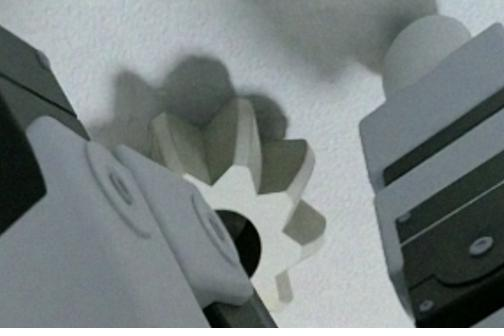

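>>> {"op": "execute_actions", "data": {"actions": [[[0,0.022,-0.036,-0.0145,0,0,-0.1,-0.754,-0.576,-0.696,0,0.1,0.6,0.5,0.1,-0.754,-0.576,-0.696,-0.714,-0.678,-0.226,-0.168,0.6,-0.6,0,0,0,0,0,0,0,-0.754,-0.576,-0.696,0,-0.754,-0.576,-0.696,0,-0.754,-0.576,-0.696,-0.714,-0.678,-0.226,-0.168,0.4,-0.6]]]}}

Scene clock: 352.80 s.
left_arm: end_effector_position=(+0.6600, +0.3423, +0.0963) hand_goal=(-0.100, -0.754, -0.576, -0.696, +0.000, +0.100, +0.600, +0.500, +0.100, -0.754, -0.576, -0.696, -0.714, -0.678, -0.226, -0.168) hand_measured=(-0.098, -0.752, -0.576, -0.694, +0.002, +0.084, +0.598, +0.498, +0.096, -0.754, -0.578, -0.694, -0.716, -0.678, -0.222, -0.168) hand_current_ma=(+1, +1, +0, +0, +0, -14, -1, -1, -1, +0, -1, +1, +0, +0, +3, +0) hand_state=(goal, goal, goal, goal, goal, goal, goal, goal, goal, goal, goal, goal, goal, goal, goal, goal) hand_current_limit=0.60 hand_speed=-0.60 end_effector_quat_wxyz=(+0.010, +0.464, +0.886, +0.010) | right_arm: end_effector_position=(+0.2207, -0.3813, +0.3521) hand_goal=(+0.000, -0.754, -0.576, -0.696, +0.000, -0.754, -0.576, -0.696, +0.000, -0.754, -0.576, -0.696, -0.714, -0.678, -0.226, -0.168) hand_measured=(+0.000, -0.754, -0.574, -0.694, +0.000, -0.754, -0.574, -0.694, +0.000, -0.754, -0.574, -0.694, -0.714, -0.678, -0.222, -0.168) hand_current_ma=(+0, +0, +1, +2, +0, +0, +2, +2, +0, +0, +2, +2, -1, +1, +5, +0) hand_state=(goal, goal, goal, goal, goal, goal, goal, goal, goal, goal, goal, goal, goal, goal, goal, goal) hand_current_limit=0.40 hand_speed=-0.60 end_effector_quat_wxyz=(+0.020, +0.996, +0.060, +0.060)
Joint positions: left_arm=[0.43 2.133 1.94 -1.35 0.004 -0.175] | right_arm=[-0.936 1.279 1.501 -1.693 -0.078 0.518]
Joint torques (N m): left_arm=[0.38 -21.95 9.47 1.05 -0.36 0] | right_arm=[-0.79 -7.53 10.35 0.13 -0.06 0.15]
Heat: left arm: hottest elbow 36 °C; right arm: hottest elbow 39 °C.
Hand target: left_arm +0.6727, +0.3600, +0.1443; +0.036, +0.461, +0.885, +0.051 | right_arm +0.2216, -0.3893, +0.3684; -0.049, +0.997, +0.052, +0.027
Off the commanded pose: left_arm 0.053 m, 6 deg | right_arm 0.018 m, 9 deg.
joint sent to its limit (right arm) — joint 4 (wrist pitch), lower limit. The joint targets are off in position and orientation.
Step readings (end_effector_position of left_arm | right_arm):
0: (+0.6589, +0.3414, +0.0903) | (+0.2207, -0.3813, +0.3521)
1: (+0.6589, +0.3414, +0.0903) | (+0.2207, -0.3813, +0.3521)
2: (+0.6589, +0.3414, +0.0903) | (+0.2207, -0.3813, +0.3521)
4: (+0.6593, +0.3416, +0.0916) | (+0.2207, -0.3813, +0.3521)
8: (+0.6599, +0.3422, +0.0930) | (+0.2207, -0.3813, +0.3521)
15: (+0.6600, +0.3423, +0.0963) | (+0.2207, -0.3813, +0.3521)

>>> {"op": "execute_actions", "data": {"actions": [[[0,-0.002,0.012,0,0,0,-0.1,-0.754,-0.576,-0.696,0,0.1,0.6,0.5,0.1,-0.754,-0.576,-0.696,-0.714,-0.678,-0.226,-0.168,0.6,-0.6,0,0,0,0,0,0,0,-0.754,-0.576,-0.696,0,-0.754,-0.576,-0.696,0,-0.754,-0.576,-0.696,-0.714,-0.678,-0.226,-0.168,0.4,-0.6]]]}}

Scene clock: 353.73 s.
left_arm: end_effector_position=(+0.6634, +0.3438, +0.0976) hand_goal=(-0.100, -0.754, -0.576, -0.696, +0.000, +0.100, +0.600, +0.500, +0.100, -0.754, -0.576, -0.696, -0.714, -0.678, -0.226, -0.168) hand_measured=(-0.098, -0.752, -0.576, -0.694, +0.002, +0.084, +0.598, +0.498, +0.096, -0.754, -0.578, -0.694, -0.716, -0.678, -0.222, -0.168) hand_current_ma=(+1, +1, +0, +0, +0, -14, -1, -1, -1, +0, -1, +1, +0, +0, +3, +0) hand_state=(goal, goal, goal, goal, goal, goal, goal, goal, goal, goal, goal, goal, goal, goal, goal, goal) hand_current_limit=0.60 hand_speed=-0.60 end_effector_quat_wxyz=(+0.015, +0.464, +0.885, +0.016) | right_arm: end_effector_position=(+0.2207, -0.3813, +0.3521) hand_goal=(+0.000, -0.754, -0.576, -0.696, +0.000, -0.754, -0.576, -0.696, +0.000, -0.754, -0.576, -0.696, -0.714, -0.678, -0.226, -0.168) hand_measured=(+0.000, -0.754, -0.574, -0.694, +0.000, -0.754, -0.574, -0.694, +0.000, -0.754, -0.574, -0.694, -0.714, -0.678, -0.222, -0.168) hand_current_ma=(+0, +0, +1, +2, +0, +0, +2, +2, +0, +0, +2, +2, -1, +1, +5, +0) hand_state=(goal, goal, goal, goal, goal, goal, goal, goal, goal, goal, goal, goal, goal, goal, goal, goal) hand_current_limit=0.40 hand_speed=-0.60 end_effector_quat_wxyz=(+0.020, +0.996, +0.060, +0.060)
Joint positions: left_arm=[0.43 2.133 1.94 -1.334 0.004 -0.175] | right_arm=[-0.936 1.279 1.501 -1.693 -0.078 0.518]
Joint torques (N m): left_arm=[0.26 -21.95 8.55 1.14 -0.37 0.01] | right_arm=[-0.85 -7.53 10.33 0.12 -0.05 0.15]
Heat: left arm: hottest elbow 36 °C; right arm: hottest elbow 39 °C.
Hand target: left_arm +0.6726, +0.3597, +0.1370; +0.036, +0.461, +0.885, +0.051 | right_arm +0.2216, -0.3893, +0.3684; -0.049, +0.997, +0.052, +0.027
Off the commanded pose: left_arm 0.043 m, 5 deg | right_arm 0.018 m, 9 deg.
joint sent to its limit (right arm) — joint 4 (wrist pitch), lower limit. The joint targets are off in position and orientation.
Step readings (end_effector_position of left_arm | right_arm):
0: (+0.6600, +0.3423, +0.0963) | (+0.2207, -0.3813, +0.3521)
1: (+0.6600, +0.3423, +0.0963) | (+0.2207, -0.3813, +0.3521)
2: (+0.6604, +0.3424, +0.0964) | (+0.2207, -0.3813, +0.3521)
4: (+0.6614, +0.3429, +0.0968) | (+0.2207, -0.3813, +0.3521)
8: (+0.6631, +0.3437, +0.0975) | (+0.2207, -0.3813, +0.3521)
15: (+0.6634, +0.3438, +0.0976) | (+0.2207, -0.3813, +0.3521)

>>> {"op": "execute_actions", "data": {"actions": [[[0,-0.020,0.03,0.0155,0,0,-0.1,-0.754,-0.576,-0.696,0,0.1,0.6,0.5,0.1,-0.754,-0.576,-0.696,-0.714,-0.678,-0.226,-0.168,0.6,-0.6,0,0,0,0,0,0,0,-0.754,-0.576,-0.696,0,-0.754,-0.576,-0.696,0,-0.754,-0.576,-0.696,-0.714,-0.678,-0.226,-0.168,0.4,-0.6]]]}}

Scene clock: 354.77 s.
left_arm: end_effector_position=(+0.6636, +0.3436, +0.0976) hand_goal=(-0.100, -0.754, -0.576, -0.696, +0.000, +0.100, +0.600, +0.500, +0.100, -0.754, -0.576, -0.696, -0.714, -0.678, -0.226, -0.168) hand_measured=(-0.098, -0.752, -0.576, -0.694, +0.002, +0.084, +0.598, +0.498, +0.096, -0.754, -0.578, -0.694, -0.716, -0.678, -0.222, -0.168) hand_current_ma=(+1, +1, +0, +0, +0, -14, -1, -1, -1, +0, -1, +1, +0, +0, +3, +0) hand_state=(goal, goal, goal, goal, goal, goal, goal, goal, goal, goal, goal, goal, goal, goal, goal, goal) hand_current_limit=0.60 hand_speed=-0.60 end_effector_quat_wxyz=(+0.016, +0.464, +0.885, +0.016) | right_arm: end_effector_position=(+0.2207, -0.3813, +0.3521) hand_goal=(+0.000, -0.754, -0.576, -0.696, +0.000, -0.754, -0.576, -0.696, +0.000, -0.754, -0.576, -0.696, -0.714, -0.678, -0.226, -0.168) hand_measured=(+0.000, -0.754, -0.574, -0.694, +0.000, -0.754, -0.574, -0.694, +0.000, -0.754, -0.574, -0.694, -0.714, -0.678, -0.222, -0.168) hand_current_ma=(+0, +0, +1, +2, +0, +0, +2, +2, +0, +0, +2, +2, -1, +1, +5, +0) hand_state=(goal, goal, goal, goal, goal, goal, goal, goal, goal, goal, goal, goal, goal, goal, goal, goal) hand_current_limit=0.40 hand_speed=-0.60 end_effector_quat_wxyz=(+0.020, +0.996, +0.060, +0.060)
Joint positions: left_arm=[0.43 2.133 1.94 -1.334 0.006 -0.175] | right_arm=[-0.936 1.279 1.501 -1.693 -0.078 0.518]
Joint torques (N m): left_arm=[0.26 -20.6 7.65 0.34 -0.12 0.01] | right_arm=[-0.85 -7.53 10.32 0.12 -0.06 0.15]
Heat: left arm: hottest elbow 36 °C; right arm: hottest elbow 39 °C.
Hand target: left_arm +0.6648, +0.3539, +0.1177; +0.025, +0.462, +0.886, +0.030 | right_arm +0.2216, -0.3893, +0.3684; -0.049, +0.997, +0.052, +0.027
Off the commanded pose: left_arm 0.023 m, 2 deg | right_arm 0.018 m, 9 deg.
joint sent to its limit (right arm) — joint 4 (wrist pitch), lower limit. The joint targets are off in position and orientation.
Step readings (end_effector_position of left_arm | right_arm):
0: (+0.6634, +0.3438, +0.0976) | (+0.2207, -0.3813, +0.3521)
1: (+0.6634, +0.3438, +0.0976) | (+0.2207, -0.3813, +0.3521)
2: (+0.6634, +0.3438, +0.0976) | (+0.2207, -0.3813, +0.3521)
4: (+0.6634, +0.3438, +0.0976) | (+0.2207, -0.3813, +0.3521)
8: (+0.6636, +0.3436, +0.0976) | (+0.2207, -0.3813, +0.3521)
15: (+0.6636, +0.3436, +0.0976) | (+0.2207, -0.3813, +0.3521)

>>> {"op": "execute_actions", "data": {"actions": [[[0,0,0.02,0.006,0,0,-0.1,-0.754,-0.576,-0.696,0,0.1,0.6,0.5,0.1,-0.754,-0.576,-0.696,-0.714,-0.678,-0.226,-0.168,0.6,-0.6,0,0,0,0,0,0,0,-0.754,-0.576,-0.696,0,-0.754,-0.576,-0.696,0,-0.754,-0.576,-0.696,-0.714,-0.678,-0.226,-0.168,0.4,-0.6]]]}}

Scene clock: 355.77 s.
left_arm: end_effector_position=(+0.6633, +0.3426, +0.0917) hand_goal=(-0.100, -0.754, -0.576, -0.696, +0.000, +0.100, +0.600, +0.500, +0.100, -0.754, -0.576, -0.696, -0.714, -0.678, -0.226, -0.168) hand_measured=(-0.098, -0.752, -0.576, -0.694, +0.002, +0.084, +0.598, +0.498, +0.096, -0.754, -0.578, -0.694, -0.716, -0.678, -0.222, -0.168) hand_current_ma=(+1, +1, +0, +0, +0, -14, -1, -1, -1, +0, -1, +1, +0, +0, +3, +0) hand_state=(goal, goal, goal, goal, goal, goal, goal, goal, goal, goal, goal, goal, goal, goal, goal, goal) hand_current_limit=0.60 hand_speed=-0.60 end_effector_quat_wxyz=(+0.015, +0.464, +0.886, +0.010) | right_arm: end_effector_position=(+0.2207, -0.3813, +0.3521) hand_goal=(+0.000, -0.754, -0.576, -0.696, +0.000, -0.754, -0.576, -0.696, +0.000, -0.754, -0.576, -0.696, -0.714, -0.678, -0.226, -0.168) hand_measured=(+0.000, -0.754, -0.574, -0.694, +0.000, -0.754, -0.574, -0.694, +0.000, -0.754, -0.574, -0.694, -0.714, -0.678, -0.222, -0.168) hand_current_ma=(+0, +0, +1, +2, +0, +0, +2, +2, +0, +0, +2, +2, -1, +1, +5, +0) hand_state=(goal, goal, goal, goal, goal, goal, goal, goal, goal, goal, goal, goal, goal, goal, goal, goal) hand_current_limit=0.40 hand_speed=-0.60 end_effector_quat_wxyz=(+0.020, +0.996, +0.060, +0.060)
Joint positions: left_arm=[0.43 2.14 1.94 -1.336 0.01 -0.175] | right_arm=[-0.936 1.279 1.501 -1.693 -0.078 0.518]
Joint torques (N m): left_arm=[0.5 -19.31 8.25 0.23 -0.11 0] | right_arm=[-0.79 -7.53 10.32 0.09 -0.06 0.15]
Heat: left arm: hottest elbow 36 °C; right arm: hottest elbow 39 °C.
Hand target: left_arm +0.6657, +0.3543, +0.1057; +0.021, +0.462, +0.886, +0.021 | right_arm +0.2216, -0.3893, +0.3684; -0.049, +0.997, +0.052, +0.027
Off the commanded pose: left_arm 0.018 m, 1 deg | right_arm 0.018 m, 9 deg.
joint sent to its limit (right arm) — joint 4 (wrist pitch), lower limit. The joint targets are off in position and orientation.
Step readings (end_effector_position of left_arm | right_arm):
0: (+0.6636, +0.3436, +0.0976) | (+0.2207, -0.3813, +0.3521)
1: (+0.6636, +0.3436, +0.0976) | (+0.2207, -0.3813, +0.3521)
2: (+0.6637, +0.3433, +0.0975) | (+0.2207, -0.3813, +0.3521)
4: (+0.6638, +0.3431, +0.0975) | (+0.2207, -0.3813, +0.3521)
8: (+0.6637, +0.3431, +0.0953) | (+0.2207, -0.3813, +0.3521)
15: (+0.6637, +0.3428, +0.0924) | (+0.2207, -0.3813, +0.3521)

>>> {"op": "execute_actions", "data": {"actions": [[[0.003,-0.002,0.009,0.013,0,0,-0.1,-0.754,-0.576,-0.696,0,0.1,0.6,0.5,0.1,-0.754,-0.576,-0.696,-0.714,-0.678,-0.226,-0.168,0.6,-0.6,0,0,0,0,0,0,0,-0.754,-0.576,-0.696,0,-0.754,-0.576,-0.696,0,-0.754,-0.576,-0.696,-0.714,-0.678,-0.226,-0.168,0.4,-0.6]]], "cameras": ["cam_left_wrist"]}}

>>> {"op": "zoom_image", "data": {"camera": "cam_left_wrist", "region": [290, 0, 490, 130]}}

Scene clock: 356.83 s.
left_arm: end_effector_position=(+0.6605, +0.3403, +0.0885) hand_goal=(-0.100, -0.754, -0.576, -0.696, +0.000, +0.100, +0.600, +0.500, +0.100, -0.754, -0.576, -0.696, -0.714, -0.678, -0.226, -0.168) hand_measured=(-0.098, -0.730, -0.562, -0.690, +0.002, +0.084, +0.598, +0.498, +0.096, -0.754, -0.578, -0.694, -0.716, -0.678, -0.222, -0.168) hand_current_ma=(+1, +28, +10, +3, +0, -14, -1, -1, -1, +0, -1, +1, +0, +0, +3, +0) hand_state=(goal, blocked, goal, goal, goal, goal, goal, goal, goal, goal, goal, goal, goal, goal, goal, goal) hand_current_limit=0.60 hand_speed=-0.60 end_effector_quat_wxyz=(+0.007, +0.469, +0.883, -0.004) | right_arm: end_effector_position=(+0.2207, -0.3813, +0.3521) hand_goal=(+0.000, -0.754, -0.576, -0.696, +0.000, -0.754, -0.576, -0.696, +0.000, -0.754, -0.576, -0.696, -0.714, -0.678, -0.226, -0.168) hand_measured=(+0.000, -0.754, -0.574, -0.694, +0.000, -0.754, -0.574, -0.694, +0.000, -0.754, -0.574, -0.694, -0.714, -0.678, -0.222, -0.168) hand_current_ma=(+0, +0, +1, +2, +0, +0, +2, +2, +0, +0, +2, +2, -1, +1, +5, +0) hand_state=(goal, goal, goal, goal, goal, goal, goal, goal, goal, goal, goal, goal, goal, goal, goal, goal) hand_current_limit=0.40 hand_speed=-0.60 end_effector_quat_wxyz=(+0.020, +0.996, +0.060, +0.060)
Joint positions: left_arm=[0.432 2.152 1.96 -1.376 0.017 -0.163] | right_arm=[-0.936 1.279 1.501 -1.693 -0.078 0.518]
Joint torques (N m): left_arm=[0.44 -18.32 9.76 -0.13 -0.1 -0.01] | right_arm=[-0.79 -7.53 10.36 0.1 -0.04 0.15]
Heat: left arm: hottest elbow 36 °C; right arm: hottest elbow 39 °C.
Hand target: left_arm +0.6640, +0.3552, +0.1002; +0.011, +0.463, +0.886, +0.003 | right_arm +0.2216, -0.3893, +0.3684; -0.049, +0.997, +0.052, +0.027
Off the commanded pose: left_arm 0.019 m, 1 deg | right_arm 0.018 m, 9 deg.
joint sent to its limit (right arm) — joint 4 (wrist pitch), lower limit. The joint targets are off in position and orientation.
Step readings (end_effector_position of left_arm | right_arm):
0: (+0.6633, +0.3426, +0.0917) | (+0.2207, -0.3813, +0.3521)
1: (+0.6637, +0.3428, +0.0924) | (+0.2207, -0.3813, +0.3521)
2: (+0.6628, +0.3422, +0.0920) | (+0.2207, -0.3813, +0.3521)
4: (+0.6616, +0.3404, +0.0906) | (+0.2207, -0.3813, +0.3521)
8: (+0.6605, +0.3406, +0.0897) | (+0.2207, -0.3813, +0.3521)
15: (+0.6608, +0.3405, +0.0886) | (+0.2207, -0.3813, +0.3521)
camera_calibration:
cam_left_wrist: T_world_to_cam=[[-0.0860434, -0.996173, 0.0153813, 0.360097], [-0.666277, 0.0690135, 0.742504, 0.29846], [-0.740724, 0.0536394, -0.669665, 0.652036], [0, 0, 0, 1]] pos_world=[0.71282, 0.303146, 0.209499]
Images, in order (width x height): cam_left_wrist 672x504.

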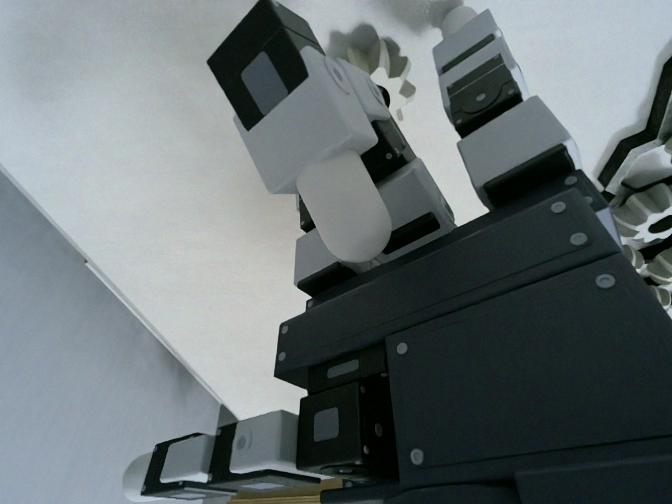

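Scaled by 2.520 from the camera's 672x504 image, which has a finer 960x720 frame.

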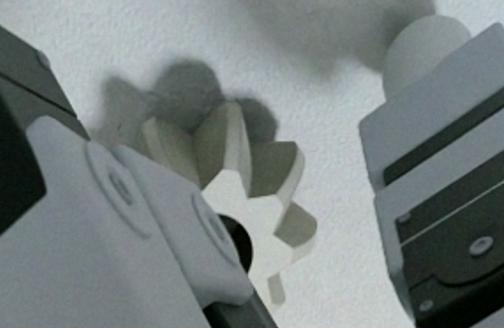

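>>> {"op": "execute_actions", "data": {"actions": [[[0.007,0.006,-0.002,0,0,-0.003,-0.1,-0.754,-0.576,-0.696,0,0.1,0.6,0.5,0.1,-0.754,-0.576,-0.696,-0.714,-0.678,-0.226,-0.168,0.6,-0.6,0,0,0,0,0,0,0,-0.754,-0.576,-0.696,0,-0.754,-0.576,-0.696,0,-0.754,-0.576,-0.696,-0.714,-0.678,-0.226,-0.168,0.4,-0.6]]]}}

Scene clock: 357.87 s.
left_arm: end_effector_position=(+0.6607, +0.3426, +0.0888) hand_goal=(-0.100, -0.754, -0.576, -0.696, +0.000, +0.100, +0.600, +0.500, +0.100, -0.754, -0.576, -0.696, -0.714, -0.678, -0.226, -0.168) hand_measured=(-0.090, -0.730, -0.562, -0.690, +0.002, +0.084, +0.598, +0.498, +0.096, -0.754, -0.578, -0.694, -0.716, -0.678, -0.222, -0.168) hand_current_ma=(+6, +28, +10, +3, +0, -14, -1, -1, -1, +0, -1, +1, +0, +0, +3, +0) hand_state=(goal, blocked, goal, goal, goal, goal, goal, goal, goal, goal, goal, goal, goal, goal, goal, goal) hand_current_limit=0.60 hand_speed=-0.60 end_effector_quat_wxyz=(+0.006, +0.468, +0.884, -0.008) | right_arm: end_effector_position=(+0.2207, -0.3813, +0.3521) hand_goal=(+0.000, -0.754, -0.576, -0.696, +0.000, -0.754, -0.576, -0.696, +0.000, -0.754, -0.576, -0.696, -0.714, -0.678, -0.226, -0.168) hand_measured=(+0.000, -0.754, -0.574, -0.694, +0.000, -0.754, -0.574, -0.694, +0.000, -0.754, -0.574, -0.694, -0.714, -0.678, -0.222, -0.168) hand_current_ma=(+0, +0, +1, +2, +0, +0, +2, +2, +0, +0, +2, +2, -1, +1, +5, +0) hand_state=(goal, goal, goal, goal, goal, goal, goal, goal, goal, goal, goal, goal, goal, goal, goal, goal) hand_current_limit=0.40 hand_speed=-0.60 end_effector_quat_wxyz=(+0.020, +0.996, +0.060, +0.060)
Joint positions: left_arm=[0.435 2.162 1.978 -1.393 0.018 -0.163] | right_arm=[-0.936 1.279 1.501 -1.693 -0.078 0.518]
Joint torques (N m): left_arm=[0.67 -18.32 9.74 -0.06 -0.19 -0.04] | right_arm=[-0.91 -7.53 10.33 0.09 -0.05 0.15]
Heat: left arm: hottest elbow 36 °C; right arm: hottest elbow 39 °C.
Hand target: left_arm +0.6645, +0.3607, +0.1014; +0.011, +0.458, +0.889, +0.003 | right_arm +0.2216, -0.3893, +0.3684; -0.049, +0.997, +0.052, +0.027
Off the commanded pose: left_arm 0.022 m, 2 deg | right_arm 0.018 m, 9 deg.
joint sent to its limit (right arm) — joint 4 (wrist pitch), lower limit. The joint targets are off in position and orientation.
Step readings (end_effector_position of left_arm | right_arm):
0: (+0.6605, +0.3403, +0.0885) | (+0.2207, -0.3813, +0.3521)
1: (+0.6605, +0.3403, +0.0885) | (+0.2207, -0.3813, +0.3521)
2: (+0.6606, +0.3403, +0.0891) | (+0.2207, -0.3813, +0.3521)
4: (+0.6612, +0.3406, +0.0893) | (+0.2207, -0.3813, +0.3521)
8: (+0.6611, +0.3416, +0.0888) | (+0.2207, -0.3813, +0.3521)
15: (+0.6607, +0.3426, +0.0888) | (+0.2207, -0.3813, +0.3521)

>>> {"op": "execute_actions", "data": {"actions": [[[0.003,0.005,-0.004,-0.003,0,-0.002,-0.1,-0.754,-0.576,-0.696,0,0.1,0.6,0.5,0.1,-0.754,-0.576,-0.696,-0.714,-0.678,-0.226,-0.168,0.6,-0.6,0,0,0,0,0,0,0,-0.754,-0.576,-0.696,0,-0.754,-0.576,-0.696,0,-0.754,-0.576,-0.696,-0.714,-0.678,-0.226,-0.168,0.4,-0.6]]], "cameras": ["cam_left_wrist"]}}

>>> {"op": "zoom_image", "data": {"camera": "cam_left_wrist", "region": [290, 0, 490, 130]}}

Scene clock: 358.97 s.
left_arm: end_effector_position=(+0.6612, +0.3428, +0.0879) hand_goal=(-0.100, -0.754, -0.576, -0.696, +0.000, +0.100, +0.600, +0.500, +0.100, -0.754, -0.576, -0.696, -0.714, -0.678, -0.226, -0.168) hand_measured=(-0.088, -0.732, -0.562, -0.690, +0.002, +0.084, +0.598, +0.498, +0.096, -0.754, -0.578, -0.694, -0.716, -0.678, -0.222, -0.168) hand_current_ma=(+7, +25, +10, +3, +0, -14, -1, -1, -1, +0, -1, +1, +0, +0, +3, +0) hand_state=(goal, blocked, goal, goal, goal, goal, goal, goal, goal, goal, goal, goal, goal, goal, goal, goal) hand_current_limit=0.60 hand_speed=-0.60 end_effector_quat_wxyz=(+0.005, +0.468, +0.884, -0.008) | right_arm: end_effector_position=(+0.2207, -0.3813, +0.3521) hand_goal=(+0.000, -0.754, -0.576, -0.696, +0.000, -0.754, -0.576, -0.696, +0.000, -0.754, -0.576, -0.696, -0.714, -0.678, -0.226, -0.168) hand_measured=(+0.000, -0.754, -0.574, -0.694, +0.000, -0.754, -0.574, -0.694, +0.000, -0.754, -0.574, -0.694, -0.714, -0.678, -0.222, -0.168) hand_current_ma=(+0, +0, +1, +2, +0, +0, +2, +2, +0, +0, +2, +2, -1, +1, +5, +0) hand_state=(goal, goal, goal, goal, goal, goal, goal, goal, goal, goal, goal, goal, goal, goal, goal, goal) hand_current_limit=0.40 hand_speed=-0.60 end_effector_quat_wxyz=(+0.020, +0.996, +0.060, +0.060)
Joint positions: left_arm=[0.435 2.165 1.981 -1.394 0.018 -0.163] | right_arm=[-0.936 1.279 1.501 -1.693 -0.078 0.518]
Joint torques (N m): left_arm=[0.97 -18.49 9.99 0.2 -0.25 -0.05] | right_arm=[-0.91 -7.53 10.3 0.12 -0.05 0.15]
Heat: left arm: hottest elbow 36 °C; right arm: hottest elbow 39 °C.
Hand target: left_arm +0.6658, +0.3639, +0.1038; +0.014, +0.456, +0.890, +0.007 | right_arm +0.2216, -0.3893, +0.3684; -0.049, +0.997, +0.052, +0.027
Off the commanded pose: left_arm 0.027 m, 3 deg | right_arm 0.018 m, 9 deg.
joint sent to its limit (right arm) — joint 4 (wrist pitch), lower limit. The joint targets are off in position and orientation.
Step readings (end_effector_position of left_arm | right_arm):
0: (+0.6607, +0.3426, +0.0888) | (+0.2207, -0.3813, +0.3521)
1: (+0.6607, +0.3426, +0.0888) | (+0.2207, -0.3813, +0.3521)
2: (+0.6608, +0.3426, +0.0883) | (+0.2207, -0.3813, +0.3521)
4: (+0.6608, +0.3426, +0.0883) | (+0.2207, -0.3813, +0.3521)
8: (+0.6612, +0.3429, +0.0890) | (+0.2207, -0.3813, +0.3521)
15: (+0.6612, +0.3429, +0.0890) | (+0.2207, -0.3813, +0.3521)
camera_calibration:
cam_left_wrist: T_world_to_cam=[[-0.0828544, -0.996336, 0.0211892, 0.360198], [-0.66077, 0.0708406, 0.747238, 0.294595], [-0.746001, 0.0479108, -0.664219, 0.656976], [0, 0, 0, 1]] pos_world=[0.714608, 0.306533, 0.208611]
Images, in order (width x height): cam_left_wrist 672x504.

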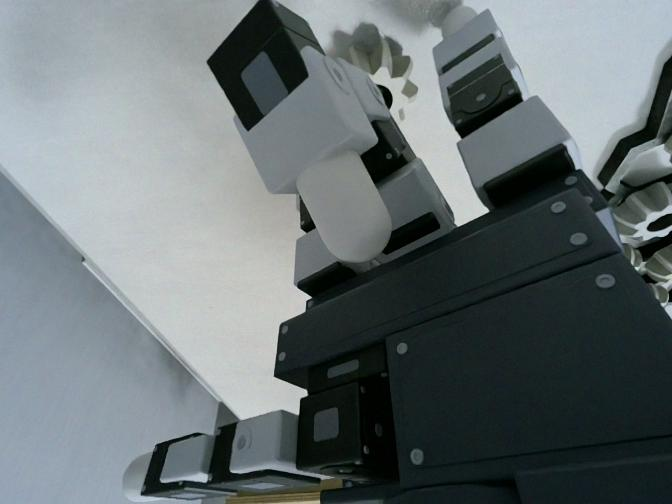

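Scaled by 2.520 from the camera's 672x504 image, which has a finer 960x720 frame.

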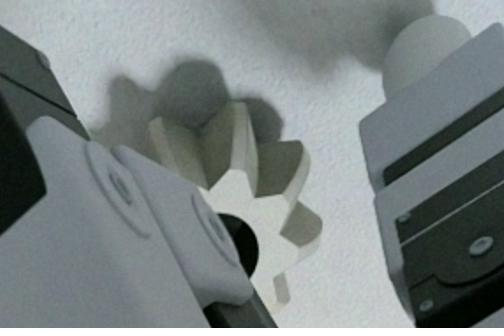

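>>> {"op": "execute_actions", "data": {"actions": [[[0,0,0,0,0,0,0.36,-0.754,-0.576,-0.696,0,0.1,0.6,0.5,-0.36,-0.754,-0.576,-0.696,-0.714,-0.678,-0.226,-0.168,0.79,-0.9,0,0,0,0,0,0,0,-0.754,-0.576,-0.696,0,-0.754,-0.576,-0.696,0,-0.754,-0.576,-0.696,-0.714,-0.678,-0.226,-0.168,0.4,-0.6]],[[0,0,0,0,0,0,0.36,-0.754,-0.576,-0.696,0,0.1,0.6,0.5,-0.36,-0.754,-0.576,-0.696,-0.714,-0.678,-0.226,-0.168,0.79,-0.9,0,0,0,0,0,0,0,-0.754,-0.576,-0.696,0,-0.754,-0.576,-0.696,0,-0.754,-0.576,-0.696,-0.714,-0.678,-0.226,-0.168,0.4,-0.6]]], "cameras": ["cam_left_wrist"]}}

>>> {"op": "zoom_image", "data": {"camera": "cam_left_wrist", "region": [290, 0, 490, 130]}}

Scene clock: 360.67 s.
left_arm: end_effector_position=(+0.6525, +0.3585, +0.0881) hand_goal=(+0.360, -0.754, -0.576, -0.696, +0.000, +0.100, +0.600, +0.500, -0.360, -0.754, -0.576, -0.696, -0.714, -0.678, -0.226, -0.168) hand_measured=(+0.096, -0.740, -0.566, -0.690, +0.002, +0.084, +0.598, +0.498, -0.096, -0.754, -0.578, -0.694, -0.716, -0.678, -0.222, -0.168) hand_current_ma=(-492, +13, +6, +3, +0, -14, -1, -1, +492, +0, +0, +0, +0, +0, +3, +0) hand_state=(blocked, goal, goal, goal, goal, goal, goal, goal, blocked, goal, goal, goal, goal, goal, goal, goal) hand_current_limit=0.79 hand_speed=-0.90 end_effector_quat_wxyz=(+0.000, +0.458, +0.889, -0.006) | right_arm: end_effector_position=(+0.2207, -0.3813, +0.3521) hand_goal=(+0.000, -0.754, -0.576, -0.696, +0.000, -0.754, -0.576, -0.696, +0.000, -0.754, -0.576, -0.696, -0.714, -0.678, -0.226, -0.168) hand_measured=(+0.000, -0.754, -0.574, -0.694, +0.000, -0.754, -0.574, -0.694, +0.000, -0.754, -0.574, -0.694, -0.714, -0.678, -0.222, -0.168) hand_current_ma=(+0, +0, +1, +2, +0, +0, +2, +2, +0, +0, +2, +2, -1, +1, +5, +0) hand_state=(goal, goal, goal, goal, goal, goal, goal, goal, goal, goal, goal, goal, goal, goal, goal, goal) hand_current_limit=0.40 hand_speed=-0.60 end_effector_quat_wxyz=(+0.020, +0.996, +0.060, +0.060)
Joint positions: left_arm=[0.456 2.165 1.981 -1.396 0.007 -0.163] | right_arm=[-0.936 1.279 1.501 -1.693 -0.078 0.518]
Joint torques (N m): left_arm=[0.03 -18.61 10.04 0.12 -0.2 -0.08] | right_arm=[-0.91 -7.59 10.36 0.1 -0.06 0.15]
Heat: left arm: hottest elbow 36 °C; right arm: hottest elbow 39 °C.
Hand target: left_arm +0.6658, +0.3639, +0.1038; +0.014, +0.456, +0.890, +0.007 | right_arm +0.2216, -0.3893, +0.3684; -0.049, +0.997, +0.052, +0.027
Off the commanded pose: left_arm 0.021 m, 2 deg | right_arm 0.018 m, 9 deg.
joint sent to its limit (right arm) — joint 4 (wrist pitch), lower limit. The joint targets are off in position and orientation.
Step readings (end_effector_position of left_arm | right_arm):
0: (+0.6612, +0.3428, +0.0879) | (+0.2207, -0.3813, +0.3521)
1: (+0.6612, +0.3428, +0.0879) | (+0.2207, -0.3813, +0.3521)
2: (+0.6612, +0.3428, +0.0879) | (+0.2207, -0.3813, +0.3521)
4: (+0.6605, +0.3441, +0.0879) | (+0.2207, -0.3813, +0.3521)
8: (+0.6584, +0.3483, +0.0882) | (+0.2207, -0.3813, +0.3521)
15: (+0.6545, +0.3556, +0.0882) | (+0.2207, -0.3813, +0.3521)
16: (+0.6539, +0.3566, +0.0882) | (+0.2207, -0.3813, +0.3521)
17: (+0.6530, +0.3575, +0.0881) | (+0.2207, -0.3813, +0.3521)
19: (+0.6525, +0.3585, +0.0881) | (+0.2207, -0.3813, +0.3521)
23: (+0.6525, +0.3585, +0.0881) | (+0.2207, -0.3813, +0.3521)
30: (+0.6525, +0.3585, +0.0881) | (+0.2207, -0.3813, +0.3521)
camera_calibration:
cam_left_wrist: T_world_to_cam=[[-0.0614183, -0.998032, 0.0126621, 0.362363], [-0.657573, 0.0500039, 0.75173, 0.292501], [-0.750883, 0.0378437, -0.65935, 0.656264], [0, 0, 0, 1]] pos_world=[0.707374, 0.322188, 0.208238]
Images, in order (width x height): cam_left_wrist 672x504.

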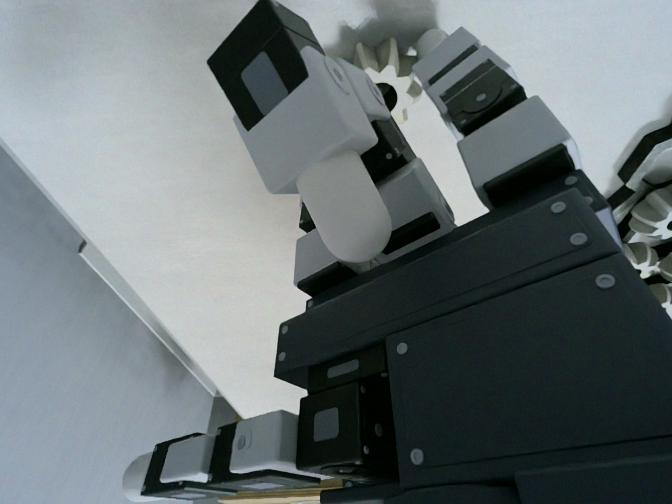

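Scaled by 2.520 from the camera's 672x504 image, which has a finer 960x720 frame.

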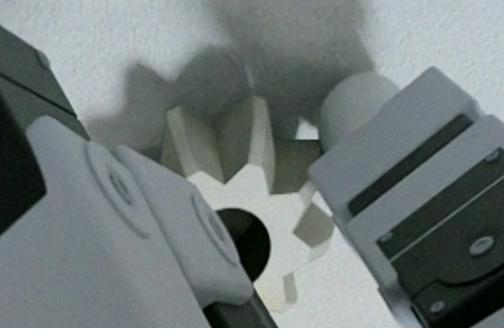

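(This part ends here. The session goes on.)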